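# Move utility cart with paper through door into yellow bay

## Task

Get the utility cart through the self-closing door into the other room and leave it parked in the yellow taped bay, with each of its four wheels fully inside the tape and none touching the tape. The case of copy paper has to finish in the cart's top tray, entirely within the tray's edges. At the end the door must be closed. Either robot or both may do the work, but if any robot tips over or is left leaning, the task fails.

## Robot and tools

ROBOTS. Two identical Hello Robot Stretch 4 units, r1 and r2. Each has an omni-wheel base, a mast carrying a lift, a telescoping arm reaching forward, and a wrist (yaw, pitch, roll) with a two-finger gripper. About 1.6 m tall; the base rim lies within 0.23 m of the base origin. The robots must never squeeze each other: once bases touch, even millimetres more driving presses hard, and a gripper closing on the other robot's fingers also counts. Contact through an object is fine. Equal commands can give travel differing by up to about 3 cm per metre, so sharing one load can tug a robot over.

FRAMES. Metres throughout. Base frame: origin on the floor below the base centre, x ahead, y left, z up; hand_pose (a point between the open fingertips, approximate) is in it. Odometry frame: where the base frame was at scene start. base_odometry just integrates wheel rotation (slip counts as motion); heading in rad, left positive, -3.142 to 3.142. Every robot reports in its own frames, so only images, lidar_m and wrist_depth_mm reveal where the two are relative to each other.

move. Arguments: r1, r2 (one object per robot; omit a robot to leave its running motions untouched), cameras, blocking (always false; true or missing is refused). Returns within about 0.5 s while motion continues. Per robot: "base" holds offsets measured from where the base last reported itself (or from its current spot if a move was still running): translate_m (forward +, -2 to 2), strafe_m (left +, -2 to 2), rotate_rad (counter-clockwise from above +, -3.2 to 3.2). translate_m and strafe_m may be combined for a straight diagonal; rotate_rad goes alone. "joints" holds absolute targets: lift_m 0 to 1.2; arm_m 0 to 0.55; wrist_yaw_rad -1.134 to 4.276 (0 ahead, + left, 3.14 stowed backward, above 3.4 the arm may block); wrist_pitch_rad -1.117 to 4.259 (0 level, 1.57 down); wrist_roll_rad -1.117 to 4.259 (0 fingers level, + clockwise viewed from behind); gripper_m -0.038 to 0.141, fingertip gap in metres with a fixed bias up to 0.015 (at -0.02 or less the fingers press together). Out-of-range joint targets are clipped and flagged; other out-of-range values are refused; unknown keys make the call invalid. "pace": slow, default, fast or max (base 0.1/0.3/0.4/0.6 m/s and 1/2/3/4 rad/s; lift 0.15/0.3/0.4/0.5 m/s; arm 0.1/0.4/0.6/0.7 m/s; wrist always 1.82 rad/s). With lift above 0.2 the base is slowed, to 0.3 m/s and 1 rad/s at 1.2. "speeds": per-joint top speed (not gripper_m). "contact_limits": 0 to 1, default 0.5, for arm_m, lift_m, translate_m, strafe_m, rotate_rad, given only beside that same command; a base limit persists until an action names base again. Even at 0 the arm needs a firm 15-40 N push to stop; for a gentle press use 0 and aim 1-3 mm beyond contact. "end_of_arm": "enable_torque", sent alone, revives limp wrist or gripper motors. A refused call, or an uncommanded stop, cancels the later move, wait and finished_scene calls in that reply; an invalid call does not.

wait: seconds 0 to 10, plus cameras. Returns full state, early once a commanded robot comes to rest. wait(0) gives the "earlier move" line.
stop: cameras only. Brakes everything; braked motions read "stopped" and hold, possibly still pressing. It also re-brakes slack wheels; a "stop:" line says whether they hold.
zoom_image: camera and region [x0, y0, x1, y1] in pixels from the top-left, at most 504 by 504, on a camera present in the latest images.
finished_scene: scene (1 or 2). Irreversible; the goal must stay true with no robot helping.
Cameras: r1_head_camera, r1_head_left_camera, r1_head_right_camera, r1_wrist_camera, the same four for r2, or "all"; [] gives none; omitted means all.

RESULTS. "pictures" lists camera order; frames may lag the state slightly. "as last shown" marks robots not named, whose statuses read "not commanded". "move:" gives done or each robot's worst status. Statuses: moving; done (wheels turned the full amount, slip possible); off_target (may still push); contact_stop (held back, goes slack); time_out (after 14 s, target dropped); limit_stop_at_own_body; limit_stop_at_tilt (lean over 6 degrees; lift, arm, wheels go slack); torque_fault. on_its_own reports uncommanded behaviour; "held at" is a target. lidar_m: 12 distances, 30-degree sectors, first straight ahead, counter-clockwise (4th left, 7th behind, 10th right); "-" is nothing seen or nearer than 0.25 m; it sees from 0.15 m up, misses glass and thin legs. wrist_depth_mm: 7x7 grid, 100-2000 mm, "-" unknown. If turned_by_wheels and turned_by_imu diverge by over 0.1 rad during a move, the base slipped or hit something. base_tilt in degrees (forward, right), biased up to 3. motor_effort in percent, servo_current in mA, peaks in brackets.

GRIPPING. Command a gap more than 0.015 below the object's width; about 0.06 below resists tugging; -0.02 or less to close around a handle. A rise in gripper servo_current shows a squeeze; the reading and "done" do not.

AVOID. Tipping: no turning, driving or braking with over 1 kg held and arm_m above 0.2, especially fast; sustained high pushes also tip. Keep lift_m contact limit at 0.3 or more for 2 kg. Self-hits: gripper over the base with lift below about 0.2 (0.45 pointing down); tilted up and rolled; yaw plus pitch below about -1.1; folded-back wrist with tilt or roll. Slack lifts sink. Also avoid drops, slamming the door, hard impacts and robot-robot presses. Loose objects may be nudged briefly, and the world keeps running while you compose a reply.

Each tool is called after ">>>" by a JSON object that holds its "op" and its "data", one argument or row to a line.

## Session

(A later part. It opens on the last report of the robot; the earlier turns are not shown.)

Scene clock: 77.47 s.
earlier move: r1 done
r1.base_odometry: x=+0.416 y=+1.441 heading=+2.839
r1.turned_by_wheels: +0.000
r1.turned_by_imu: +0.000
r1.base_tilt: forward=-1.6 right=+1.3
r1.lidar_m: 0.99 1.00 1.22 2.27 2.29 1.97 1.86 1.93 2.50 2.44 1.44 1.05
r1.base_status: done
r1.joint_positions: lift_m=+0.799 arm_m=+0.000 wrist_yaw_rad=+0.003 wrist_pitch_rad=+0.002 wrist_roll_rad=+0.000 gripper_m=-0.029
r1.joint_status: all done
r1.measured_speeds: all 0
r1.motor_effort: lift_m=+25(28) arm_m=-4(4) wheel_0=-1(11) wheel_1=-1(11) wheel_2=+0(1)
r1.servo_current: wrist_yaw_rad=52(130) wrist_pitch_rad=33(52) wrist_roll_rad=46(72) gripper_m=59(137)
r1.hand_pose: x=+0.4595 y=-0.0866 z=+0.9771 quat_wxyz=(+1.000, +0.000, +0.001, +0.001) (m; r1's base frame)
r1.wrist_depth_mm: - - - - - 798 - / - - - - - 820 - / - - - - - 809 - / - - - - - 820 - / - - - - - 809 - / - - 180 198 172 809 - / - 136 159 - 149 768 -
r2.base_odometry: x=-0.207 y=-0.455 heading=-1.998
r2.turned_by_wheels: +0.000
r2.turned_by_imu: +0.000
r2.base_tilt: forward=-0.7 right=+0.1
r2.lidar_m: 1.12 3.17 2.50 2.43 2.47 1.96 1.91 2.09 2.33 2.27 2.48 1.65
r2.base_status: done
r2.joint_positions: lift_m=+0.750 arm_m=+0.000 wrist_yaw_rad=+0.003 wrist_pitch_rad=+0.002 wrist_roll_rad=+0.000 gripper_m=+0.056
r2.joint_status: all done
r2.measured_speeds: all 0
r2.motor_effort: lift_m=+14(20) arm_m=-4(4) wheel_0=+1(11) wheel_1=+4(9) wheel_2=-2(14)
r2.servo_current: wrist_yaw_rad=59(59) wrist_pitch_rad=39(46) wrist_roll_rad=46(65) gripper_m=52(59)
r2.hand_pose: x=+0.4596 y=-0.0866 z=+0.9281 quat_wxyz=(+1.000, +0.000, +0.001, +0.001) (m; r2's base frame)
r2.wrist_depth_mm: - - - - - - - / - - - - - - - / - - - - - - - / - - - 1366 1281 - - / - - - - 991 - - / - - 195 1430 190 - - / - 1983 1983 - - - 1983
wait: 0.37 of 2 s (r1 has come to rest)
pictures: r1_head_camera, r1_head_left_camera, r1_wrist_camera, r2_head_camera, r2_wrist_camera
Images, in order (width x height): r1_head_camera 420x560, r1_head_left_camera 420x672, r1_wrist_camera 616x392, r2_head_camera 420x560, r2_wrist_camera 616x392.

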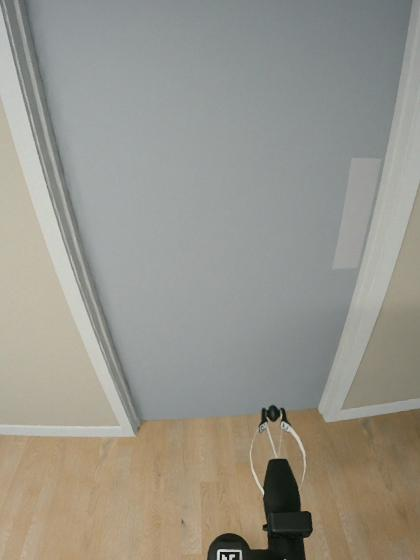

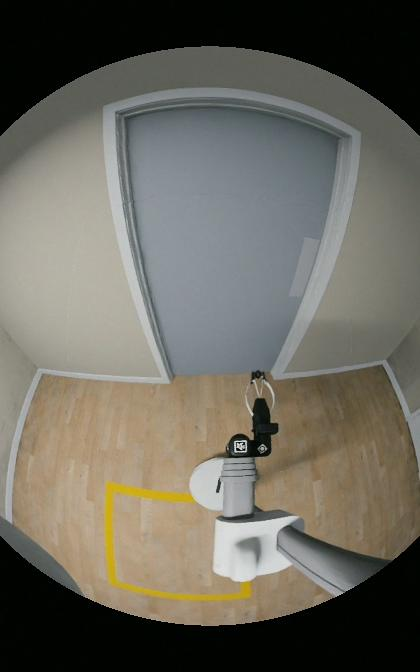

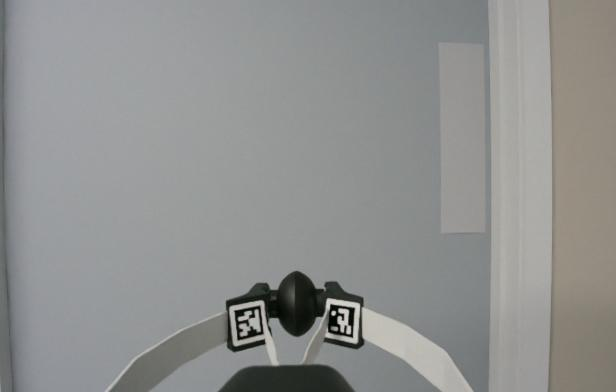

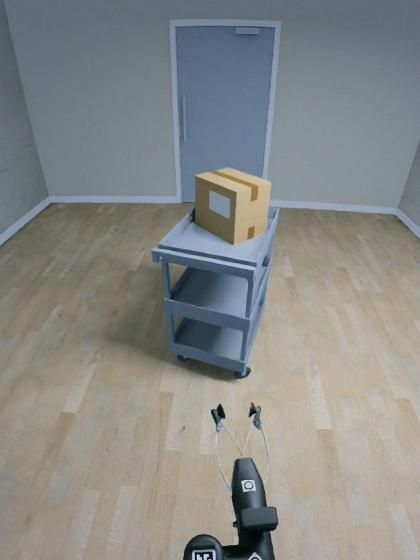

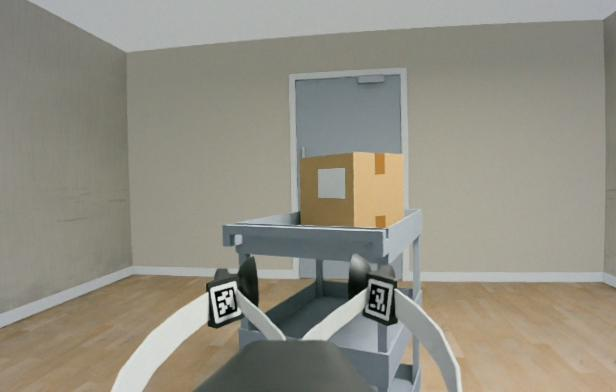

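>>> {"op": "move", "data": {
  "blocking": false,
  "r1": {"base":{"strafe_m":-0.04},"joints":{"wrist_yaw_rad":3.09,"lift_m":0.35}},
  "r2": {"base":{"translate_m":0.4,"strafe_m":0.2},"joints":{"lift_m":0.69,"wrist_roll_rad":1.57,"gripper_m":0.1}},
  "cameras": []
}}

>>> {"op": "wait", "data": {
  "seconds": 2,
  "cameras": []
}}

>>> {"op": "wait", "data": {
  "seconds": 2,
  "cameras": []
}}

>>> {"op": "move", "data": {
  "blocking": false,
  "r2": {"base":{"rotate_rad":-0.35}},
  "cameras": []
}}

>>> {"op": "wait", "data": {
  "seconds": 2,
  "cameras": ["r1_head_left_camera","r2_head_camera","r2_wrist_camera","r2_head_left_camera"]
}}

>>> {"op": "zoom_image", "data": {
  "camera": "r2_head_camera",
  "region": [130, 100, 350, 400]
}}

Scene clock: 120.10 s.
move: r1 moving; r2 moving
r1.base_odometry: x=+0.426 y=+1.471 heading=+2.839
r1.turned_by_wheels: +0.000
r1.turned_by_imu: -0.001
r1.base_tilt: forward=-1.6 right=+1.3
r1.lidar_m: 0.98 1.01 1.24 2.29 2.35 1.99 1.86 1.92 2.54 2.41 1.42 1.05
r1.base_status: strafe_m moving
r1.joint_positions: lift_m=+0.763 arm_m=+0.000 wrist_yaw_rad=+0.586 wrist_pitch_rad=+0.002 wrist_roll_rad=+0.000 gripper_m=-0.029
r1.joint_status: lift_m moving; wrist_yaw_rad moving
r1.measured_speeds: translate_m=+0.001 strafe_m=-0.074 rotate_rad=-0.003 lift_m=-0.146 arm_m=+0.000 wrist_yaw_rad=+1.815 wrist_pitch_rad=+0.000 wrist_roll_rad=+0.000
r1.motor_effort: lift_m=+12(25) arm_m=-4(4) wheel_0=-1(10) wheel_1=-4(9) wheel_2=+1(1)
r1.servo_current: wrist_yaw_rad=91(111) wrist_pitch_rad=26(52) wrist_roll_rad=39(59) gripper_m=72(72)
r1.hand_pose: x=+0.4595 y=+0.0867 z=+0.9402 quat_wxyz=(+0.957, +0.000, +0.001, +0.289) (m; r1's base frame)
r1.wrist_depth_mm: - - 866 - - - - / - - 878 - - - - / - - 866 - - - - / - - 878 - - - - / - - 878 - - - - / - - 186 198 173 - - / - 136 173 - 149 - -
r2.base_odometry: x=-0.206 y=-0.490 heading=-1.998
r2.turned_by_wheels: +0.000
r2.turned_by_imu: +0.001
r2.base_tilt: forward=-0.7 right=+0.0
r2.lidar_m: 1.08 3.17 2.49 2.41 2.52 1.97 1.94 2.07 2.35 2.30 2.51 1.41
r2.base_status: translate_m moving; strafe_m moving
r2.joint_positions: lift_m=+0.713 arm_m=+0.000 wrist_yaw_rad=+0.003 wrist_pitch_rad=+0.002 wrist_roll_rad=+0.589 gripper_m=+0.075
r2.joint_status: lift_m moving; wrist_roll_rad moving; gripper_m moving
r2.measured_speeds: translate_m=+0.121 strafe_m=+0.060 rotate_rad=+0.001 lift_m=-0.124 arm_m=+0.000 wrist_yaw_rad=+0.000 wrist_pitch_rad=+0.000 wrist_roll_rad=+1.820
r2.motor_effort: lift_m=+12(15) arm_m=-4(4) wheel_0=+5(6) wheel_1=+11(11) wheel_2=-12(13)
r2.servo_current: wrist_yaw_rad=39(52) wrist_pitch_rad=46(46) wrist_roll_rad=72(104) gripper_m=85(85)
r2.hand_pose: x=+0.4596 y=-0.0866 z=+0.8911 quat_wxyz=(+0.957, +0.290, +0.001, +0.001) (m; r2's base frame)
r2.wrist_depth_mm: - - - - - - - / - - - - - - - / - - - 1281 - - - / - - - 1336 1205 - - / - - - 1537 1464 - 1756 / - - 190 - 188 1499 1397 / - - - - - - 1160
pictures: none
No camera images: "cameras" was empty.

Scene clock: 122.10 s.
earlier move: r1 moving; r2 moving
r1.base_odometry: x=+0.428 y=+1.479 heading=+2.839
r1.turned_by_wheels: +0.000
r1.turned_by_imu: +0.000
r1.base_tilt: forward=-1.6 right=+1.3
r1.lidar_m: 0.98 1.01 1.23 2.30 2.35 1.98 1.86 1.93 2.52 2.41 1.43 1.06
r1.base_status: done
r1.joint_positions: lift_m=+0.350 arm_m=+0.000 wrist_yaw_rad=+3.087 wrist_pitch_rad=+0.002 wrist_roll_rad=+0.000 gripper_m=-0.029
r1.joint_status: lift_m moving; wrist_yaw_rad moving
r1.measured_speeds: translate_m=+0.000 strafe_m=+0.000 rotate_rad=+0.000 lift_m=-0.004 arm_m=+0.000 wrist_yaw_rad=+0.000 wrist_pitch_rad=+0.000 wrist_roll_rad=+0.000
r1.motor_effort: lift_m=+12(25) arm_m=-4(4) wheel_0=+1(10) wheel_1=-1(9) wheel_2=+0(1)
r1.servo_current: wrist_yaw_rad=65(124) wrist_pitch_rad=39(52) wrist_roll_rad=65(65) gripper_m=59(72)
r1.hand_pose: x=-0.1123 y=+0.1030 z=+0.5281 quat_wxyz=(+0.027, -0.001, +0.000, +1.000) (m; r1's base frame)
r1.wrist_depth_mm: - 137 - - - - - / - 138 - - - - - / 111 138 210 - - - - / 128 141 242 - - - - / - - - - - - - / 1708 1756 182 200 1921 1921 1756 / 1366 1205 176 179 165 - 1308
r2.base_odometry: x=-0.191 y=-0.901 heading=-1.998
r2.turned_by_wheels: +0.000
r2.turned_by_imu: +0.001
r2.base_tilt: forward=-0.6 right=+0.1
r2.lidar_m: 0.77 2.87 2.25 2.16 2.37 2.32 2.28 2.45 2.58 2.52 2.74 0.78
r2.base_status: translate_m moving; strafe_m moving
r2.joint_positions: lift_m=+0.690 arm_m=+0.000 wrist_yaw_rad=+0.003 wrist_pitch_rad=+0.002 wrist_roll_rad=+1.568 gripper_m=+0.100
r2.joint_status: all done
r2.measured_speeds: translate_m=+0.019 strafe_m=+0.009 rotate_rad=+0.000 lift_m=+0.000 arm_m=+0.000 wrist_yaw_rad=+0.000 wrist_pitch_rad=+0.000 wrist_roll_rad=+0.000
r2.motor_effort: lift_m=+14(17) arm_m=-4(4) wheel_0=+5(9) wheel_1=+2(11) wheel_2=-4(13)
r2.servo_current: wrist_yaw_rad=46(59) wrist_pitch_rad=39(46) wrist_roll_rad=52(117) gripper_m=52(85)
r2.hand_pose: x=+0.4595 y=-0.0866 z=+0.8681 quat_wxyz=(+0.708, +0.706, +0.001, +0.000) (m; r2's base frame)
r2.wrist_depth_mm: - - - 554 - - 544 / - - 820 591 - 574 569 / - - - 627 - 609 - / - - - 668 - 661 1205 / - - - - - 1808 1205 / - - 193 - 194 1499 1205 / - - - - - 1863 1182
wait: 2.00 s; no rest
pictures: none
No camera images: "cameras" was empty.

Scene clock: 122.37 s.
earlier move: r1 done; r2 moving
r1.base_odometry: x=+0.428 y=+1.479 heading=+2.839
r1.turned_by_wheels: +0.000
r1.turned_by_imu: +0.000
r1.base_tilt: forward=-1.6 right=+1.3
r1.lidar_m: 0.98 1.00 1.24 2.31 2.35 2.01 1.86 1.91 2.47 2.41 1.43 1.06
r1.base_status: done
r1.joint_positions: lift_m=+0.350 arm_m=+0.000 wrist_yaw_rad=+3.087 wrist_pitch_rad=+0.002 wrist_roll_rad=+0.000 gripper_m=-0.029
r1.joint_status: all done
r1.measured_speeds: all 0
r1.motor_effort: lift_m=+13(25) arm_m=-4(4) wheel_0=+1(10) wheel_1=-1(9) wheel_2=+0(1)
r1.servo_current: wrist_yaw_rad=46(124) wrist_pitch_rad=39(52) wrist_roll_rad=52(72) gripper_m=65(72)
r1.hand_pose: x=-0.1123 y=+0.1030 z=+0.5281 quat_wxyz=(+0.027, -0.001, +0.000, +1.000) (m; r1's base frame)
r1.wrist_depth_mm: - 137 - - - - - / - 138 - - - - - / 111 138 209 - - - - / 128 141 243 - - - - / - - - - - - - / 1756 1756 182 200 1921 1863 1863 / 1397 1182 176 180 164 - 1336
r2.base_odometry: x=-0.191 y=-0.902 heading=-1.998
r2.turned_by_wheels: +0.000
r2.turned_by_imu: +0.000
r2.base_tilt: forward=-0.7 right=+0.1
r2.lidar_m: 0.80 2.88 2.27 2.17 2.36 2.32 2.28 2.49 2.57 2.52 2.72 0.79
r2.base_status: translate_m moving; strafe_m moving
r2.joint_positions: lift_m=+0.690 arm_m=+0.000 wrist_yaw_rad=+0.003 wrist_pitch_rad=+0.002 wrist_roll_rad=+1.568 gripper_m=+0.100
r2.joint_status: all done
r2.measured_speeds: all 0
r2.motor_effort: lift_m=+14(17) arm_m=-4(4) wheel_0=+0(9) wheel_1=+1(11) wheel_2=-5(13)
r2.servo_current: wrist_yaw_rad=59(59) wrist_pitch_rad=39(46) wrist_roll_rad=46(117) gripper_m=46(85)
r2.hand_pose: x=+0.4595 y=-0.0866 z=+0.8681 quat_wxyz=(+0.708, +0.706, +0.001, +0.000) (m; r2's base frame)
r2.wrist_depth_mm: - - - 554 - - 535 / - - 831 585 - 574 564 / - - - 627 - 609 - / - - - 668 - 654 1205 / - - - - - 1708 1205 / - - 193 - 193 1537 1229 / - - - - - 1921 1205
wait: 0.27 of 2 s (r1 has come to rest)
pictures: none
No camera images: "cameras" was empty.

Scene clock: 122.87 s.
earlier move: r2 done
move: r2 moving
r1: as last shown
r1.lidar_m: 0.96 1.01 1.24 2.30 2.38 1.98 1.84 1.94 2.52 2.41 1.40 1.06
r1.motor_effort: lift_m=+13(13) arm_m=-4(4) wheel_0=+2(2) wheel_1=-1(1) wheel_2=+0(0)
r1.servo_current: wrist_yaw_rad=65(65) wrist_pitch_rad=33(46) wrist_roll_rad=52(59) gripper_m=65(65)
r1.wrist_depth_mm: - 137 - - - - - / - 138 - - - - - / 111 138 211 - - - - / 128 141 242 - - - - / - - - - - - - / 1708 1708 183 199 1983 1921 1808 / 1366 1229 177 180 165 - 1308
r2.base_odometry: x=-0.191 y=-0.902 heading=-2.236
r2.turned_by_wheels: -0.238
r2.turned_by_imu: -0.231
r2.base_tilt: forward=-0.7 right=+0.1
r2.lidar_m: 0.78 3.57 2.42 2.15 2.23 2.51 2.28 2.30 2.74 2.51 2.58 0.82
r2.base_status: rotate_rad moving
r2.joint_positions: lift_m=+0.690 arm_m=+0.000 wrist_yaw_rad=+0.003 wrist_pitch_rad=+0.002 wrist_roll_rad=+1.568 gripper_m=+0.100
r2.joint_status: not commanded
r2.measured_speeds: translate_m=-0.002 strafe_m=+0.000 rotate_rad=-0.712 lift_m=+0.000 arm_m=+0.000 wrist_yaw_rad=+0.000 wrist_pitch_rad=+0.000 wrist_roll_rad=+0.000
r2.motor_effort: lift_m=+14(14) arm_m=-4(4) wheel_0=+2(8) wheel_1=+6(10) wheel_2=+5(10)
r2.servo_current: wrist_yaw_rad=46(59) wrist_pitch_rad=46(46) wrist_roll_rad=46(59) gripper_m=52(59)
r2.hand_pose: x=+0.4595 y=-0.0866 z=+0.8681 quat_wxyz=(+0.708, +0.706, +0.001, +0.000) (m; r2's base frame)
r2.wrist_depth_mm: - - - - - 1756 1182 / - - - - - 1756 1160 / - - - 609 - 609 603 / - - 931 627 - 627 - / - - - 654 - 640 - / - - 193 654 187 654 1255 / - - - - - 1808 1205
pictures: none
No camera images: "cameras" was empty.

Scene clock: 123.50 s.
earlier move: r2 done
r1.base_odometry: x=+0.428 y=+1.479 heading=+2.839
r1.turned_by_wheels: +0.000
r1.turned_by_imu: +0.000
r1.base_tilt: forward=-1.6 right=+1.3
r1.lidar_m: 0.97 1.02 1.25 2.29 2.34 2.00 1.83 1.91 2.53 2.40 1.42 1.06
r1.base_status: not commanded
r1.joint_positions: lift_m=+0.350 arm_m=+0.000 wrist_yaw_rad=+3.087 wrist_pitch_rad=+0.002 wrist_roll_rad=+0.000 gripper_m=-0.029
r1.joint_status: not commanded
r1.measured_speeds: all 0
r1.motor_effort: lift_m=+13(13) arm_m=-4(4) wheel_0=+1(2) wheel_1=-1(1) wheel_2=+0(0)
r1.servo_current: wrist_yaw_rad=33(65) wrist_pitch_rad=33(46) wrist_roll_rad=72(72) gripper_m=52(65)
r1.hand_pose: x=-0.1123 y=+0.1030 z=+0.5281 quat_wxyz=(+0.027, -0.001, +0.000, +1.000) (m; r1's base frame)
r1.wrist_depth_mm: - 137 - - - - - / - 137 - - - - - / 111 138 210 - - - - / 128 141 242 - - - - / - - - - - - - / 1708 1756 183 200 1863 1863 1756 / 1336 1229 176 179 164 - 1336
r2.base_odometry: x=-0.191 y=-0.902 heading=-2.347
r2.turned_by_wheels: -0.111
r2.turned_by_imu: -0.108
r2.base_tilt: forward=-0.7 right=+0.1
r2.lidar_m: 0.78 0.81 2.55 2.21 2.20 2.64 2.26 2.27 2.72 2.52 2.52 2.94
r2.base_status: done
r2.joint_positions: lift_m=+0.690 arm_m=+0.000 wrist_yaw_rad=+0.003 wrist_pitch_rad=+0.002 wrist_roll_rad=+1.568 gripper_m=+0.100
r2.joint_status: not commanded
r2.measured_speeds: all 0
r2.motor_effort: lift_m=+14(14) arm_m=-4(4) wheel_0=+3(8) wheel_1=+3(10) wheel_2=+5(10)
r2.servo_current: wrist_yaw_rad=46(59) wrist_pitch_rad=46(46) wrist_roll_rad=39(59) gripper_m=46(59)
r2.hand_pose: x=+0.4595 y=-0.0867 z=+0.8681 quat_wxyz=(+0.708, +0.706, +0.001, +0.000) (m; r2's base frame)
r2.wrist_depth_mm: - - - - - 1708 1182 / - - - - - 1756 1205 / - - - - - 1708 1205 / - - - 917 - 627 - / - - 891 866 - 634 - / - - 193 640 192 634 - / - - - - - - 1182
wait: 0.63 of 2 s (r2 has come to rest)
pictures: r1_head_left_camera, r2_head_camera, r2_head_left_camera, r2_wrist_camera
Images, in order (width x height): r1_head_left_camera 420x672, r2_head_camera 420x560, r2_head_left_camera 420x672, r2_wrist_camera 616x392.

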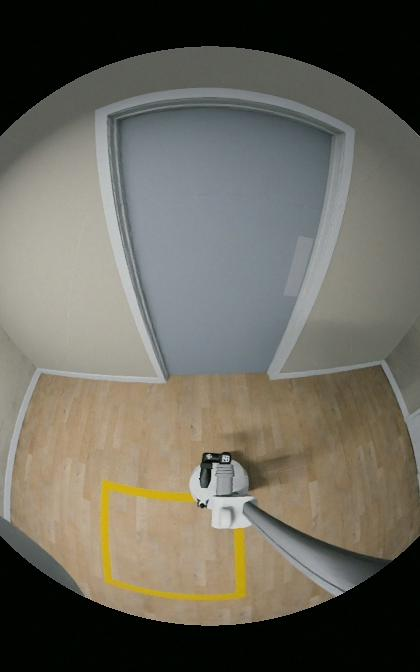

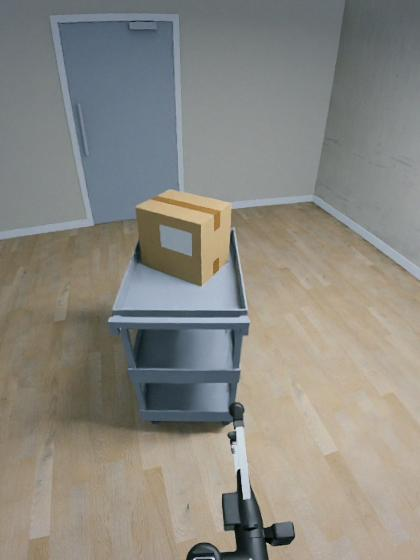

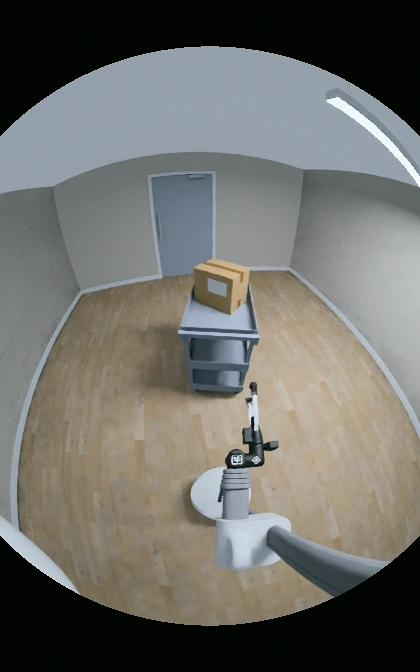

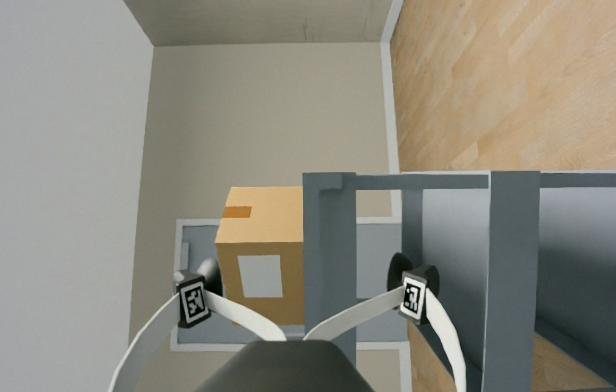

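Scaled by 1.680 from the camera's 420x560 image, which has a finer 1200x1600 frame.

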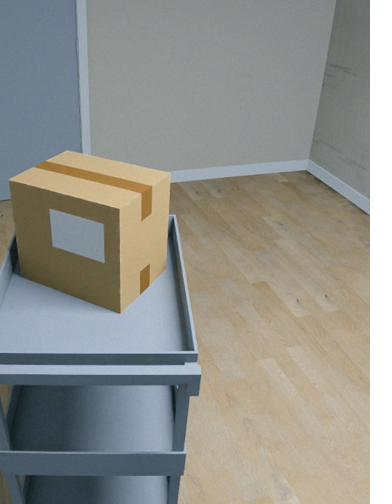

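>>> {"op": "move", "data": {
  "blocking": false,
  "r2": {"base":{"strafe_m":0.12,"translate_m":0.2},"joints":{"lift_m":0.655}},
  "cameras": []
}}

>>> {"op": "wait", "data": {
  "seconds": 3,
  "cameras": ["r2_head_camera","r2_wrist_camera"]
}}

Scene clock: 137.80 s.
move: r2 moving
r1: as last shown
r1.lidar_m: 0.98 1.01 1.20 2.27 2.37 1.99 1.86 1.89 2.52 2.40 1.43 1.07
r1.motor_effort: lift_m=+13(13) arm_m=-4(4) wheel_0=+2(2) wheel_1=-1(1) wheel_2=+0(0)
r1.servo_current: wrist_yaw_rad=52(65) wrist_pitch_rad=39(46) wrist_roll_rad=59(59) gripper_m=59(65)
r1.wrist_depth_mm: - 137 - - - - - / - 138 - - - - - / 111 138 210 - - - - / 128 141 242 - - - - / - - - - - - - / 1708 1708 182 200 1983 1863 1863 / 1366 1229 176 180 164 - 1336
r2.base_odometry: x=-0.199 y=-0.937 heading=-2.347
r2.turned_by_wheels: +0.000
r2.turned_by_imu: +0.000
r2.base_tilt: forward=-0.7 right=+0.1
r2.lidar_m: 0.75 0.80 2.56 2.20 2.20 2.63 2.31 2.33 2.75 2.54 2.53 2.99
r2.base_status: translate_m moving; strafe_m moving
r2.joint_positions: lift_m=+0.660 arm_m=+0.000 wrist_yaw_rad=+0.003 wrist_pitch_rad=+0.002 wrist_roll_rad=+1.568 gripper_m=+0.100
r2.joint_status: lift_m moving
r2.measured_speeds: translate_m=+0.118 strafe_m=+0.071 rotate_rad=-0.002 lift_m=-0.059 arm_m=+0.000 wrist_yaw_rad=+0.000 wrist_pitch_rad=+0.000 wrist_roll_rad=+0.000
r2.motor_effort: lift_m=+13(16) arm_m=-4(4) wheel_0=-4(5) wheel_1=+11(12) wheel_2=-11(12)
r2.servo_current: wrist_yaw_rad=39(52) wrist_pitch_rad=33(46) wrist_roll_rad=52(52) gripper_m=46(52)
r2.hand_pose: x=+0.4595 y=-0.0867 z=+0.8380 quat_wxyz=(+0.708, +0.706, +0.001, +0.000) (m; r2's base frame)
r2.wrist_depth_mm: - - - - - 1661 1138 / - - - - - 1661 1160 / - - - - - 1661 1182 / - - - 597 - 597 - / - - 854 609 - 603 - / - - 193 615 193 615 - / - - - - - - 1205
pictures: none
No camera images: "cameras" was empty.

Scene clock: 139.40 s.
earlier move: r2 done
r1.base_odometry: x=+0.428 y=+1.479 heading=+2.839
r1.turned_by_wheels: +0.000
r1.turned_by_imu: +0.000
r1.base_tilt: forward=-1.6 right=+1.3
r1.lidar_m: 0.96 1.01 1.23 2.29 2.36 1.99 1.86 1.88 2.52 2.40 1.42 1.07
r1.base_status: not commanded
r1.joint_positions: lift_m=+0.350 arm_m=+0.000 wrist_yaw_rad=+3.087 wrist_pitch_rad=+0.002 wrist_roll_rad=+0.000 gripper_m=-0.029
r1.joint_status: not commanded
r1.measured_speeds: all 0
r1.motor_effort: lift_m=+13(13) arm_m=-4(4) wheel_0=+1(2) wheel_1=-1(1) wheel_2=+0(0)
r1.servo_current: wrist_yaw_rad=39(65) wrist_pitch_rad=46(52) wrist_roll_rad=65(78) gripper_m=59(72)
r1.hand_pose: x=-0.1123 y=+0.1030 z=+0.5281 quat_wxyz=(+0.027, -0.001, +0.000, +1.000) (m; r1's base frame)
r1.wrist_depth_mm: - 137 - - - - - / - 137 - - - - - / 111 138 209 - - - - / 128 141 241 - - - - / - - - - - - - / 1708 1756 183 200 1863 1863 1863 / 1366 1182 176 179 165 - 1336
r2.base_odometry: x=-0.245 y=-1.129 heading=-2.347
r2.turned_by_wheels: +0.000
r2.turned_by_imu: +0.001
r2.base_tilt: forward=-0.7 right=+0.1
r2.lidar_m: 0.59 0.69 2.46 2.16 2.13 2.56 2.50 2.50 2.94 2.59 2.60 0.63
r2.base_status: done
r2.joint_positions: lift_m=+0.655 arm_m=+0.000 wrist_yaw_rad=+0.003 wrist_pitch_rad=+0.002 wrist_roll_rad=+1.568 gripper_m=+0.100
r2.joint_status: all done
r2.measured_speeds: all 0
r2.motor_effort: lift_m=+14(16) arm_m=-4(4) wheel_0=-3(6) wheel_1=+3(12) wheel_2=-4(14)
r2.servo_current: wrist_yaw_rad=52(59) wrist_pitch_rad=46(46) wrist_roll_rad=39(59) gripper_m=39(59)
r2.hand_pose: x=+0.4595 y=-0.0867 z=+0.8331 quat_wxyz=(+0.708, +0.706, +0.001, +0.000) (m; r2's base frame)
r2.wrist_depth_mm: - - - - - 1661 1138 / - - - 421 - 580 424 / - - 809 430 - - 430 / - - 668 430 - - 430 / - - 723 436 - - 439 / - - 193 442 193 - 442 / - - - - - - 449
wait: 1.60 of 3 s (r2 has come to rest)
pictures: r2_head_camera, r2_wrist_camera
Images, in order (width x height): r2_head_camera 420x560, r2_wrist_camera 616x392.

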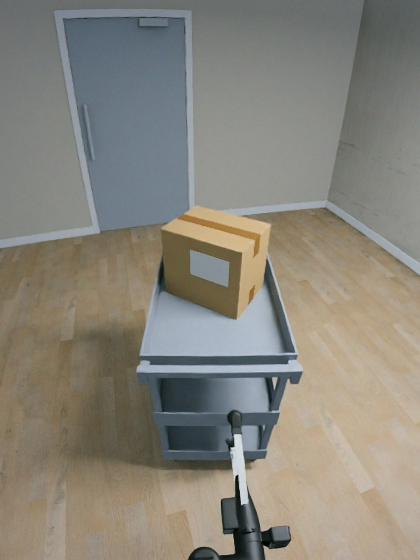

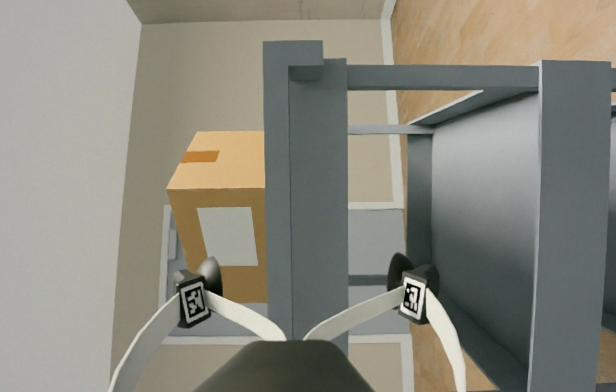

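>>> {"op": "move", "data": {
  "blocking": false,
  "r2": {"base":{"strafe_m":0.05},"joints":{"lift_m":0.69}},
  "cameras": []
}}

>>> {"op": "wait", "data": {
  "seconds": 1.5,
  "cameras": []
}}

>>> {"op": "move", "data": {
  "blocking": false,
  "r2": {"base":{"translate_m":0.2},"contact_limits":{"translate_m":0.1},"pace":"slow"},
  "cameras": []
}}

>>> {"op": "wait", "data": {
  "seconds": 4,
  "cameras": ["r2_head_camera","r2_wrist_camera"]
}}

Scene clock: 150.13 s.
move: r2 moving
r1: as last shown
r1.lidar_m: 0.99 1.00 1.23 2.29 2.33 2.01 1.85 1.92 2.53 2.39 1.42 1.06
r1.servo_current: wrist_yaw_rad=59(65) wrist_pitch_rad=52(52) wrist_roll_rad=46(65) gripper_m=59(65)
r1.wrist_depth_mm: - 137 - - - - - / - 137 - - - - - / 111 138 209 - - - - / 128 141 242 - - - - / - - - - - - - / 1708 1708 183 200 1863 1863 1808 / 1397 1205 176 180 164 - 1308
r2.base_odometry: x=-0.221 y=-1.153 heading=-2.347
r2.turned_by_wheels: +0.000
r2.turned_by_imu: +0.001
r2.base_tilt: forward=-0.7 right=+0.1
r2.lidar_m: 0.58 3.25 2.43 2.11 2.11 2.51 2.51 2.50 2.98 2.62 2.62 0.62
r2.base_status: strafe_m moving
r2.joint_positions: lift_m=+0.685 arm_m=+0.000 wrist_yaw_rad=+0.003 wrist_pitch_rad=+0.002 wrist_roll_rad=+1.568 gripper_m=+0.100
r2.joint_status: lift_m moving
r2.measured_speeds: translate_m=+0.001 strafe_m=+0.106 rotate_rad=-0.006 lift_m=+0.059 arm_m=+0.000 wrist_yaw_rad=+0.000 wrist_pitch_rad=+0.000 wrist_roll_rad=+0.000
r2.motor_effort: lift_m=+24(25) arm_m=-4(4) wheel_0=-1(14) wheel_1=+5(11) wheel_2=+0(3)
r2.servo_current: wrist_yaw_rad=46(59) wrist_pitch_rad=33(46) wrist_roll_rad=59(59) gripper_m=46(59)
r2.hand_pose: x=+0.4595 y=-0.0867 z=+0.8626 quat_wxyz=(+0.708, +0.706, +0.001, +0.000) (m; r2's base frame)
r2.wrist_depth_mm: - - - 404 - 1576 1098 / - - - 427 - 732 430 / - - 788 430 1025 - 430 / - - 668 436 1042 - 436 / - - 759 439 439 - 436 / - - 193 382 191 - 442 / - - - - - 1756 452
pictures: none
No camera images: "cameras" was empty.

Scene clock: 150.77 s.
earlier move: r2 done
r1.base_odometry: x=+0.428 y=+1.479 heading=+2.839
r1.turned_by_wheels: +0.000
r1.turned_by_imu: +0.000
r1.base_tilt: forward=-1.6 right=+1.3
r1.lidar_m: 0.99 1.01 1.19 2.29 2.37 1.99 1.85 1.91 2.53 2.39 1.40 1.05
r1.base_status: not commanded
r1.joint_positions: lift_m=+0.350 arm_m=+0.000 wrist_yaw_rad=+3.087 wrist_pitch_rad=+0.002 wrist_roll_rad=+0.000 gripper_m=-0.029
r1.joint_status: not commanded
r1.measured_speeds: all 0
r1.motor_effort: lift_m=+13(13) arm_m=-4(4) wheel_0=+2(2) wheel_1=-1(1) wheel_2=+0(0)
r1.servo_current: wrist_yaw_rad=52(65) wrist_pitch_rad=46(52) wrist_roll_rad=46(65) gripper_m=59(65)
r1.hand_pose: x=-0.1123 y=+0.1030 z=+0.5281 quat_wxyz=(+0.027, -0.001, +0.000, +1.000) (m; r1's base frame)
r1.wrist_depth_mm: - 137 - - - - - / - 137 - - - - - / 111 138 209 - - - - / 128 141 241 - - - - / - - - - - - - / 1708 1756 182 200 1921 1921 1863 / 1397 1205 176 180 164 - 1308
r2.base_odometry: x=-0.210 y=-1.164 heading=-2.347
r2.turned_by_wheels: +0.000
r2.turned_by_imu: +0.000
r2.base_tilt: forward=-0.7 right=+0.1
r2.lidar_m: 0.60 3.25 2.41 2.12 2.10 2.52 2.52 2.51 2.98 2.63 2.65 0.63
r2.base_status: done
r2.joint_positions: lift_m=+0.690 arm_m=+0.000 wrist_yaw_rad=+0.003 wrist_pitch_rad=+0.002 wrist_roll_rad=+1.568 gripper_m=+0.100
r2.joint_status: all done
r2.measured_speeds: all 0
r2.motor_effort: lift_m=+21(25) arm_m=-4(4) wheel_0=-3(14) wheel_1=+2(11) wheel_2=+0(3)
r2.servo_current: wrist_yaw_rad=39(65) wrist_pitch_rad=39(46) wrist_roll_rad=52(59) gripper_m=46(59)
r2.hand_pose: x=+0.4595 y=-0.0867 z=+0.8675 quat_wxyz=(+0.708, +0.706, +0.001, +0.000) (m; r2's base frame)
r2.wrist_depth_mm: - - - 424 427 424 424 / - - - 424 - 854 424 / - - 750 433 1025 - 430 / - - 691 436 1025 - 430 / - - 778 439 439 - 439 / - - 192 442 193 - 445 / - - - - - 535 459
wait: 0.63 of 1.5 s (r2 has come to rest)
pictures: none
No camera images: "cameras" was empty.

Scene clock: 151.27 s.
move: r2 moving
r1: as last shown
r1.lidar_m: 0.98 1.02 1.21 2.29 2.36 1.99 1.86 1.92 2.52 2.42 1.42 1.06
r1.servo_current: wrist_yaw_rad=59(65) wrist_pitch_rad=39(46) wrist_roll_rad=46(65) gripper_m=59(65)
r1.wrist_depth_mm: - 137 - - - - - / - 138 - - - - - / 111 138 209 - - - - / 128 141 242 - - - - / - - - - - - - / 1708 1756 183 200 1863 1863 1808 / 1397 1205 176 180 164 - 1308
r2.base_odometry: x=-0.218 y=-1.172 heading=-2.347
r2.turned_by_wheels: +0.000
r2.turned_by_imu: +0.000
r2.base_tilt: forward=-0.7 right=+0.1
r2.lidar_m: 0.59 3.21 2.45 2.11 2.11 2.49 2.52 2.53 2.98 2.63 2.64 0.59
r2.base_status: translate_m moving
r2.joint_positions: lift_m=+0.690 arm_m=+0.000 wrist_yaw_rad=+0.003 wrist_pitch_rad=+0.002 wrist_roll_rad=+1.568 gripper_m=+0.100
r2.joint_status: not commanded
r2.measured_speeds: translate_m=+0.049 strafe_m=+0.000 rotate_rad=+0.000 lift_m=+0.000 arm_m=+0.000 wrist_yaw_rad=+0.000 wrist_pitch_rad=+0.000 wrist_roll_rad=+0.000
r2.motor_effort: lift_m=+21(21) arm_m=-4(4) wheel_0=+8(9) wheel_1=+6(7) wheel_2=-7(10)
r2.servo_current: wrist_yaw_rad=52(59) wrist_pitch_rad=39(46) wrist_roll_rad=52(65) gripper_m=52(52)
r2.contact_limits: translate_m 0.1
r2.hand_pose: x=+0.4595 y=-0.0867 z=+0.8675 quat_wxyz=(+0.708, +0.706, +0.001, +0.000) (m; r2's base frame)
r2.wrist_depth_mm: - - - 413 415 521 418 / - - - 415 - 842 418 / - - 699 421 1025 - 418 / - - 683 421 1025 - 424 / - - 759 430 427 - 427 / - - 193 433 194 - 433 / - - - - - 530 445
pictures: none
No camera images: "cameras" was empty.

Scene clock: 154.07 s.
earlier move: r2 done
r1.base_odometry: x=+0.428 y=+1.479 heading=+2.839
r1.turned_by_wheels: +0.000
r1.turned_by_imu: +0.000
r1.base_tilt: forward=-1.6 right=+1.3
r1.lidar_m: 0.97 1.02 1.22 2.31 2.35 1.98 1.86 1.89 2.48 2.40 1.42 1.05
r1.base_status: not commanded
r1.joint_positions: lift_m=+0.350 arm_m=+0.000 wrist_yaw_rad=+3.087 wrist_pitch_rad=+0.002 wrist_roll_rad=+0.000 gripper_m=-0.029
r1.joint_status: not commanded
r1.measured_speeds: all 0
r1.motor_effort: lift_m=+13(13) arm_m=-4(4) wheel_0=+1(2) wheel_1=-1(1) wheel_2=+0(0)
r1.servo_current: wrist_yaw_rad=59(72) wrist_pitch_rad=39(52) wrist_roll_rad=39(72) gripper_m=65(72)
r1.hand_pose: x=-0.1123 y=+0.1030 z=+0.5281 quat_wxyz=(+0.027, -0.001, +0.000, +1.000) (m; r1's base frame)
r1.wrist_depth_mm: - 137 - - - - - / - 138 - - - - - / 111 138 209 - - - - / 128 141 242 - - - - / - - - - - - - / 1708 1756 183 200 1921 1863 1808 / 1397 1229 176 179 164 - 1336
r2.base_odometry: x=-0.350 y=-1.306 heading=-2.347
r2.turned_by_wheels: +0.000
r2.turned_by_imu: +0.000
r2.base_tilt: forward=-0.7 right=+0.1
r2.lidar_m: 0.39 3.05 2.45 2.17 2.12 2.52 2.70 2.71 2.98 2.59 2.60 0.42
r2.base_status: done
r2.joint_positions: lift_m=+0.690 arm_m=+0.000 wrist_yaw_rad=+0.002 wrist_pitch_rad=+0.002 wrist_roll_rad=+1.568 gripper_m=+0.100
r2.joint_status: not commanded
r2.measured_speeds: all 0
r2.motor_effort: lift_m=+21(21) arm_m=-4(4) wheel_0=+4(12) wheel_1=+4(7) wheel_2=-7(12)
r2.servo_current: wrist_yaw_rad=39(65) wrist_pitch_rad=39(46) wrist_roll_rad=46(65) gripper_m=52(59)
r2.contact_limits: translate_m 0.1
r2.hand_pose: x=+0.4595 y=-0.0869 z=+0.8675 quat_wxyz=(+0.708, +0.706, +0.001, +0.000) (m; r2's base frame)
r2.wrist_depth_mm: - - - 179 236 1661 508 / - - - 180 237 778 - / - - 488 181 241 - - / - - 496 182 243 - - / - - 539 184 244 - - / - - 195 185 195 - - / - - - - 248 1808 512
wait: 2.80 of 4 s (r2 has come to rest)
pictures: r2_head_camera, r2_wrist_camera
Images, in order (width x height): r2_head_camera 420x560, r2_wrist_camera 616x392.

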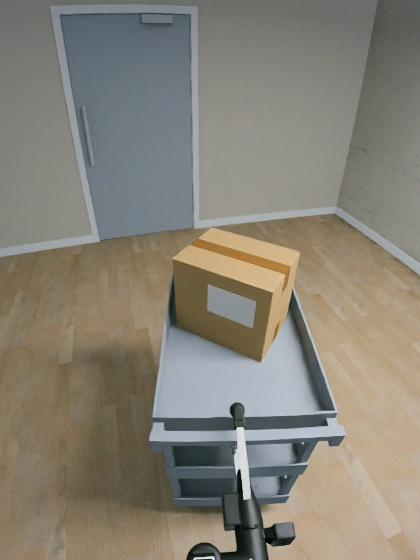

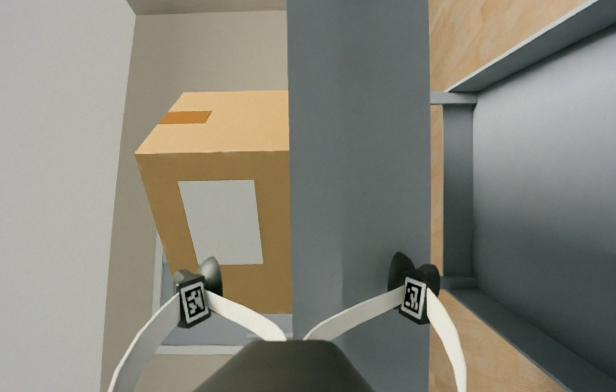

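>>> {"op": "move", "data": {
  "blocking": false,
  "r2": {"base":{"translate_m":0.015},"joints":{"gripper_m":-0.02},"contact_limits":{"translate_m":0.2},"pace":"slow"},
  "cameras": []
}}

>>> {"op": "wait", "data": {
  "seconds": 2.5,
  "cameras": ["r2_head_camera","r2_wrist_camera","r2_head_right_camera"]
}}

>>> {"op": "zoom_image", "data": {
  "camera": "r2_head_camera",
  "region": [130, 200, 360, 500]
}}

Scene clock: 170.63 s.
move: r2 moving
r1: as last shown
r1.lidar_m: 0.98 1.01 1.19 2.31 2.36 1.97 1.85 1.90 2.55 2.41 1.43 1.06
r1.servo_current: wrist_yaw_rad=52(65) wrist_pitch_rad=39(46) wrist_roll_rad=46(59) gripper_m=59(72)
r1.wrist_depth_mm: - 137 - - - - - / - 137 - - - - - / 111 138 210 - - - - / 128 141 242 - - - - / - - - - - - - / 1661 1808 183 200 1863 1921 1863 / 1366 1205 176 179 165 - 1336
r2.base_odometry: x=-0.358 y=-1.314 heading=-2.347
r2.turned_by_wheels: +0.000
r2.turned_by_imu: +0.000
r2.base_tilt: forward=-0.7 right=+0.0
r2.lidar_m: 0.39 3.03 2.48 2.15 2.16 2.52 2.72 2.73 3.00 2.59 2.61 0.44
r2.base_status: translate_m moving
r2.joint_positions: lift_m=+0.690 arm_m=+0.000 wrist_yaw_rad=-0.001 wrist_pitch_rad=+0.002 wrist_roll_rad=+1.568 gripper_m=+0.091
r2.joint_status: gripper_m moving
r2.measured_speeds: translate_m=+0.029 strafe_m=+0.000 rotate_rad=-0.001 lift_m=+0.000 arm_m=+0.000 wrist_yaw_rad=-0.001 wrist_pitch_rad=+0.000 wrist_roll_rad=+0.000
r2.motor_effort: lift_m=+21(21) arm_m=-4(4) wheel_0=+6(10) wheel_1=+4(8) wheel_2=-10(13)
r2.servo_current: wrist_yaw_rad=52(52) wrist_pitch_rad=46(46) wrist_roll_rad=39(59) gripper_m=78(85)
r2.contact_limits: translate_m 0.2
r2.hand_pose: x=+0.4592 y=-0.0877 z=+0.8675 quat_wxyz=(+0.708, +0.706, +0.000, -0.001) (m; r2's base frame)
r2.wrist_depth_mm: - - - 180 238 1708 517 / - - - 181 240 798 - / - - 492 182 241 831 - / - - 492 183 243 854 - / - - 539 184 244 854 - / - - 193 185 193 - - / - - - - 247 1708 492
pictures: none
No camera images: "cameras" was empty.

Scene clock: 173.13 s.
earlier move: r2 moving
r1.base_odometry: x=+0.428 y=+1.479 heading=+2.839
r1.turned_by_wheels: +0.000
r1.turned_by_imu: +0.000
r1.base_tilt: forward=-1.6 right=+1.3
r1.lidar_m: 0.98 1.01 1.24 2.29 2.35 1.99 1.85 1.92 2.52 2.40 1.44 1.07
r1.base_status: not commanded
r1.joint_positions: lift_m=+0.350 arm_m=+0.000 wrist_yaw_rad=+3.087 wrist_pitch_rad=+0.002 wrist_roll_rad=+0.000 gripper_m=-0.029
r1.joint_status: not commanded
r1.measured_speeds: all 0
r1.motor_effort: lift_m=+13(13) arm_m=-4(4) wheel_0=+2(2) wheel_1=-1(1) wheel_2=+0(0)
r1.servo_current: wrist_yaw_rad=46(72) wrist_pitch_rad=33(52) wrist_roll_rad=59(65) gripper_m=65(72)
r1.hand_pose: x=-0.1123 y=+0.1030 z=+0.5281 quat_wxyz=(+0.027, -0.001, +0.000, +1.000) (m; r1's base frame)
r1.wrist_depth_mm: - 137 - - - - - / - 137 - - - - - / 111 138 210 - - - - / 128 141 242 - - - - / - - - - - - - / 1708 1756 183 199 1863 1921 1808 / 1366 1229 176 179 164 - 1336
r2.base_odometry: x=-0.360 y=-1.316 heading=-2.347
r2.turned_by_wheels: +0.000
r2.turned_by_imu: +0.001
r2.base_tilt: forward=-0.7 right=+0.0
r2.lidar_m: 0.41 3.02 2.50 2.16 2.16 2.55 2.70 2.73 2.97 2.58 2.60 0.41
r2.base_status: done
r2.joint_positions: lift_m=+0.690 arm_m=+0.000 wrist_yaw_rad=-0.001 wrist_pitch_rad=+0.004 wrist_roll_rad=+1.568 gripper_m=+0.015
r2.joint_status: gripper_m moving
r2.measured_speeds: all 0
r2.motor_effort: lift_m=+21(21) arm_m=-4(4) wheel_0=+4(10) wheel_1=+4(8) wheel_2=-7(13)
r2.servo_current: wrist_yaw_rad=46(59) wrist_pitch_rad=46(52) wrist_roll_rad=46(65) gripper_m=85(117)
r2.contact_limits: translate_m 0.2
r2.hand_pose: x=+0.4592 y=-0.0877 z=+0.8668 quat_wxyz=(+0.708, +0.706, +0.001, -0.002) (m; r2's base frame)
r2.wrist_depth_mm: - - - 177 236 1708 - / - - - 177 237 759 - / - - 466 179 239 842 - / - - 496 180 239 854 - / - - 549 181 243 - - / - - 192 182 183 - - / - - - - - 1708 500
wait: 2.50 s; no rest
pictures: r2_head_camera, r2_head_right_camera, r2_wrist_camera
Images, in order (width x height): r2_head_camera 420x560, r2_head_right_camera 420x672, r2_wrist_camera 616x392.

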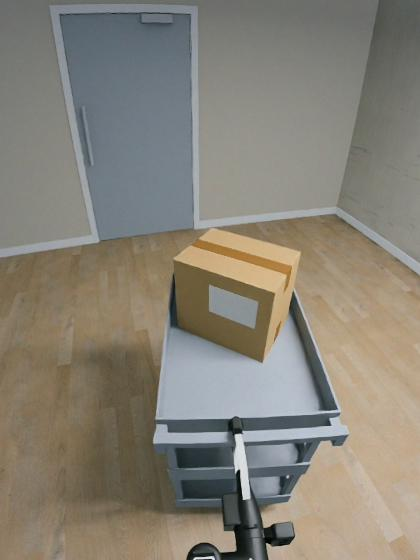

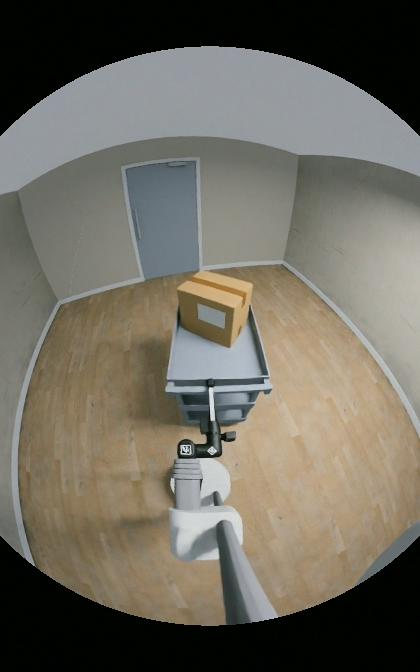

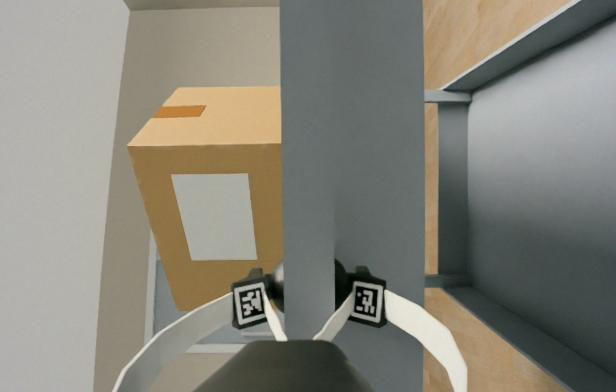

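Scaled by 1.680 from the camera's 420x560 image, which has a finer 1200x1600 frame.

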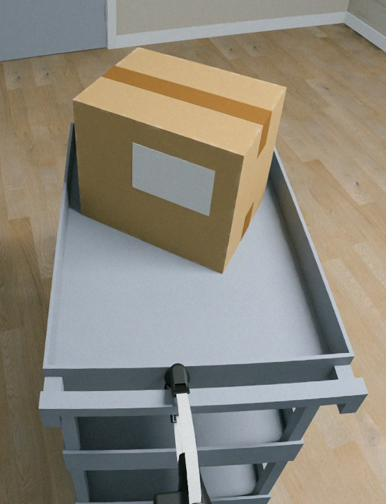

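>>> {"op": "move", "data": {
  "blocking": false,
  "r1": {"base":{"translate_m":0.7}},
  "r2": {"base":{"rotate_rad":0.12},"pace":"slow","contact_limits":{"rotate_rad":0.8}},
  "cameras": []
}}

>>> {"op": "wait", "data": {
  "seconds": 1.5,
  "cameras": []
}}

>>> {"op": "wait", "data": {
  "seconds": 2.5,
  "cameras": ["r2_head_camera","r1_head_left_camera","r2_wrist_camera"]
}}

Scene clock: 208.03 s.
earlier move: r2 done
move: r1 moving; r2 moving
r1.base_odometry: x=+0.398 y=+1.488 heading=+2.840
r1.turned_by_wheels: +0.000
r1.turned_by_imu: +0.000
r1.base_tilt: forward=-1.6 right=+1.3
r1.lidar_m: 0.94 0.98 1.20 2.31 2.38 2.03 1.88 1.97 2.55 2.40 1.36 1.01
r1.base_status: translate_m moving
r1.joint_positions: lift_m=+0.350 arm_m=+0.000 wrist_yaw_rad=+3.087 wrist_pitch_rad=+0.002 wrist_roll_rad=+0.000 gripper_m=-0.029
r1.joint_status: not commanded
r1.measured_speeds: translate_m=+0.123 strafe_m=+0.000 rotate_rad=-0.002 lift_m=+0.000 arm_m=+0.000 wrist_yaw_rad=+0.000 wrist_pitch_rad=+0.000 wrist_roll_rad=+0.000
r1.motor_effort: lift_m=+13(13) arm_m=-4(4) wheel_0=+7(8) wheel_1=+5(7) wheel_2=-9(10)
r1.servo_current: wrist_yaw_rad=52(65) wrist_pitch_rad=39(52) wrist_roll_rad=52(59) gripper_m=65(65)
r1.hand_pose: x=-0.1123 y=+0.1030 z=+0.5281 quat_wxyz=(+0.027, -0.001, +0.000, +1.000) (m; r1's base frame)
r1.wrist_depth_mm: - 137 - - - - - / - 138 - - - - - / 111 138 212 - - - - / 128 139 293 - - - - / - - - - - - - / 1708 1708 186 199 1863 1863 1756 / 1366 1205 176 183 164 - 1336
r2.base_odometry: x=-0.360 y=-1.316 heading=-2.247
r2.turned_by_wheels: +0.101
r2.turned_by_imu: +0.098
r2.base_tilt: forward=-0.7 right=+0.0
r2.lidar_m: 0.42 3.11 2.36 2.15 2.20 2.76 2.72 2.77 2.81 2.59 2.63 0.40
r2.base_status: rotate_rad moving
r2.joint_positions: lift_m=+0.690 arm_m=+0.000 wrist_yaw_rad=-0.005 wrist_pitch_rad=+0.004 wrist_roll_rad=+1.568 gripper_m=-0.019
r2.joint_status: all done
r2.measured_speeds: translate_m=+0.000 strafe_m=+0.000 rotate_rad=+0.218 lift_m=+0.000 arm_m=+0.000 wrist_yaw_rad=+0.000 wrist_pitch_rad=+0.000 wrist_roll_rad=+0.000
r2.motor_effort: lift_m=+21(21) arm_m=-4(4) wheel_0=-7(12) wheel_1=-4(8) wheel_2=-8(12)
r2.servo_current: wrist_yaw_rad=59(65) wrist_pitch_rad=46(52) wrist_roll_rad=39(59) gripper_m=111(130)
r2.contact_limits: rotate_rad 0.8
r2.hand_pose: x=+0.4588 y=-0.0890 z=+0.8668 quat_wxyz=(+0.708, +0.706, -0.001, -0.003) (m; r2's base frame)
r2.wrist_depth_mm: - - - 150 206 683 - / - - 492 154 211 778 - / - 469 449 158 216 778 - / - - 512 162 222 - - / - - 585 167 227 - - / - - 188 170 181 1397 517 / - - - - 238 1618 1138
pictures: none
No camera images: "cameras" was empty.

Scene clock: 208.53 s.
earlier move: r1 moving; r2 done
r1.base_odometry: x=+0.309 y=+1.516 heading=+2.840
r1.turned_by_wheels: +0.000
r1.turned_by_imu: +0.000
r1.base_tilt: forward=-1.5 right=+1.3
r1.lidar_m: 0.86 0.88 1.06 2.30 2.35 2.11 1.97 2.07 2.58 2.40 1.24 0.92
r1.base_status: translate_m moving
r1.joint_positions: lift_m=+0.350 arm_m=+0.000 wrist_yaw_rad=+3.087 wrist_pitch_rad=+0.002 wrist_roll_rad=+0.000 gripper_m=-0.029
r1.joint_status: not commanded
r1.measured_speeds: translate_m=+0.245 strafe_m=-0.001 rotate_rad=-0.003 lift_m=+0.000 arm_m=+0.000 wrist_yaw_rad=+0.000 wrist_pitch_rad=+0.000 wrist_roll_rad=+0.000
r1.motor_effort: lift_m=+13(13) arm_m=-4(4) wheel_0=+7(8) wheel_1=+5(7) wheel_2=-10(11)
r1.servo_current: wrist_yaw_rad=33(65) wrist_pitch_rad=46(52) wrist_roll_rad=39(72) gripper_m=59(65)
r1.hand_pose: x=-0.1123 y=+0.1030 z=+0.5281 quat_wxyz=(+0.027, -0.001, +0.000, +1.000) (m; r1's base frame)
r1.wrist_depth_mm: - 137 - - - - - / - 137 - - - - - / 111 138 213 - - - - / 128 139 - - - - - / - - - - - - - / 1756 1983 208 200 1808 1921 1756 / 1397 1229 180 1281 173 - 1336
r2.base_odometry: x=-0.360 y=-1.316 heading=-2.227
r2.turned_by_wheels: +0.019
r2.turned_by_imu: +0.019
r2.base_tilt: forward=-0.7 right=+0.1
r2.lidar_m: 0.42 3.14 2.35 2.16 2.15 2.76 2.70 2.76 2.78 2.59 2.62 0.38
r2.base_status: done
r2.joint_positions: lift_m=+0.690 arm_m=+0.000 wrist_yaw_rad=-0.001 wrist_pitch_rad=+0.003 wrist_roll_rad=+1.569 gripper_m=-0.019
r2.joint_status: all done
r2.measured_speeds: all 0
r2.motor_effort: lift_m=+21(21) arm_m=-3(4) wheel_0=+1(12) wheel_1=-1(8) wheel_2=-6(12)
r2.servo_current: wrist_yaw_rad=46(65) wrist_pitch_rad=39(52) wrist_roll_rad=33(59) gripper_m=85(130)
r2.contact_limits: rotate_rad 0.8
r2.hand_pose: x=+0.4592 y=-0.0876 z=+0.8670 quat_wxyz=(+0.708, +0.706, +0.001, -0.001) (m; r2's base frame)
r2.wrist_depth_mm: - - 569 139 193 - - / - 484 442 144 202 - - / - 473 452 149 207 - - / - - 521 156 215 - - / - - 609 160 223 - - / - - 188 166 180 1618 500 / - - - - 240 1537 1205
wait: 0.50 of 1.5 s (r2 has come to rest)
pictures: none
No camera images: "cameras" was empty.

Scene clock: 211.03 s.
earlier move: r1 moving
r1.base_odometry: x=-0.240 y=+1.687 heading=+2.840
r1.turned_by_wheels: +0.000
r1.turned_by_imu: +0.000
r1.base_tilt: forward=-1.6 right=+1.3
r1.lidar_m: 0.29 0.29 0.40 0.75 2.40 2.71 2.57 2.67 2.53 1.31 0.48 0.31
r1.base_status: translate_m moving
r1.joint_positions: lift_m=+0.350 arm_m=+0.000 wrist_yaw_rad=+3.087 wrist_pitch_rad=+0.002 wrist_roll_rad=+0.000 gripper_m=-0.029
r1.joint_status: not commanded
r1.measured_speeds: translate_m=+0.012 strafe_m=+0.000 rotate_rad=+0.000 lift_m=+0.000 arm_m=+0.000 wrist_yaw_rad=+0.000 wrist_pitch_rad=+0.000 wrist_roll_rad=+0.000
r1.motor_effort: lift_m=+13(13) arm_m=-4(4) wheel_0=+4(9) wheel_1=+0(7) wheel_2=+0(11)
r1.servo_current: wrist_yaw_rad=52(78) wrist_pitch_rad=39(52) wrist_roll_rad=46(72) gripper_m=59(65)
r1.hand_pose: x=-0.1123 y=+0.1030 z=+0.5281 quat_wxyz=(+0.027, -0.001, +0.000, +1.000) (m; r1's base frame)
r1.wrist_depth_mm: - 137 - - - - - / - 138 - - - - - / 112 138 218 - - - - / 129 142 - - - - - / - - - - - - - / 1983 1921 209 200 1863 1863 1808 / 1336 1205 179 1308 172 - 1336
r2.base_odometry: x=-0.360 y=-1.316 heading=-2.227
r2.turned_by_wheels: +0.000
r2.turned_by_imu: +0.000
r2.base_tilt: forward=-0.7 right=+0.0
r2.lidar_m: 0.41 3.15 2.31 2.15 2.19 2.77 2.70 2.77 2.82 2.56 2.62 0.40
r2.base_status: done
r2.joint_positions: lift_m=+0.690 arm_m=+0.000 wrist_yaw_rad=-0.001 wrist_pitch_rad=+0.003 wrist_roll_rad=+1.569 gripper_m=-0.019
r2.joint_status: all done
r2.measured_speeds: all 0
r2.motor_effort: lift_m=+21(21) arm_m=+2(4) wheel_0=+2(12) wheel_1=-1(8) wheel_2=-6(12)
r2.servo_current: wrist_yaw_rad=46(65) wrist_pitch_rad=39(52) wrist_roll_rad=46(65) gripper_m=85(130)
r2.contact_limits: rotate_rad 0.8
r2.hand_pose: x=+0.4592 y=-0.0876 z=+0.8670 quat_wxyz=(+0.708, +0.706, +0.001, -0.001) (m; r2's base frame)
r2.wrist_depth_mm: - - 574 139 194 - - / - 488 442 144 202 - - / - 477 452 149 208 - - / - - 517 156 215 - - / - - 609 160 224 - - / - - 187 166 181 1661 500 / - - - - 240 1499 1229
wait: 2.50 s; no rest
pictures: r1_head_left_camera, r2_head_camera, r2_wrist_camera
Images, in order (width x height): r1_head_left_camera 420x672, r2_head_camera 420x560, r2_wrist_camera 616x392.

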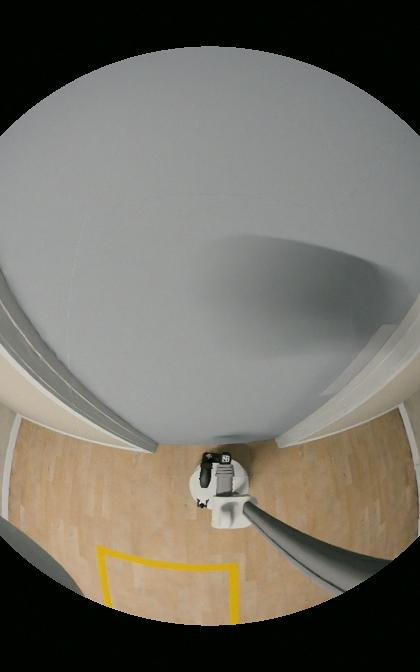

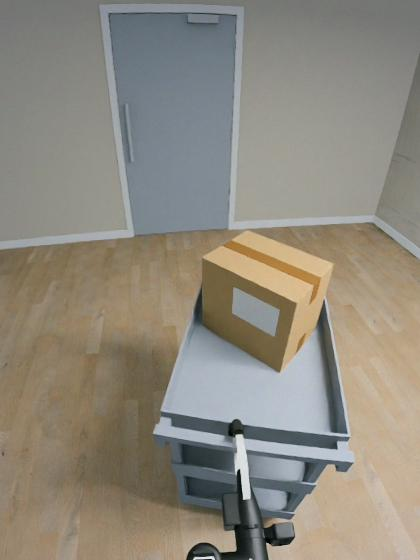

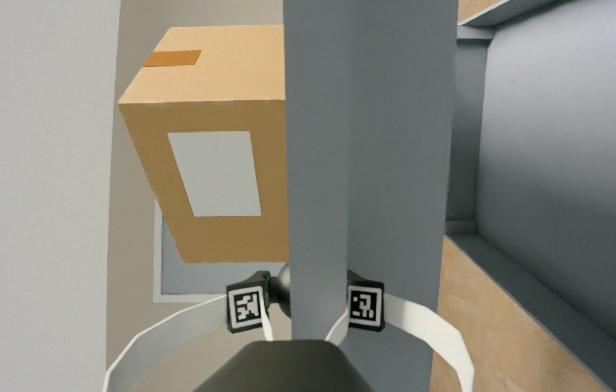

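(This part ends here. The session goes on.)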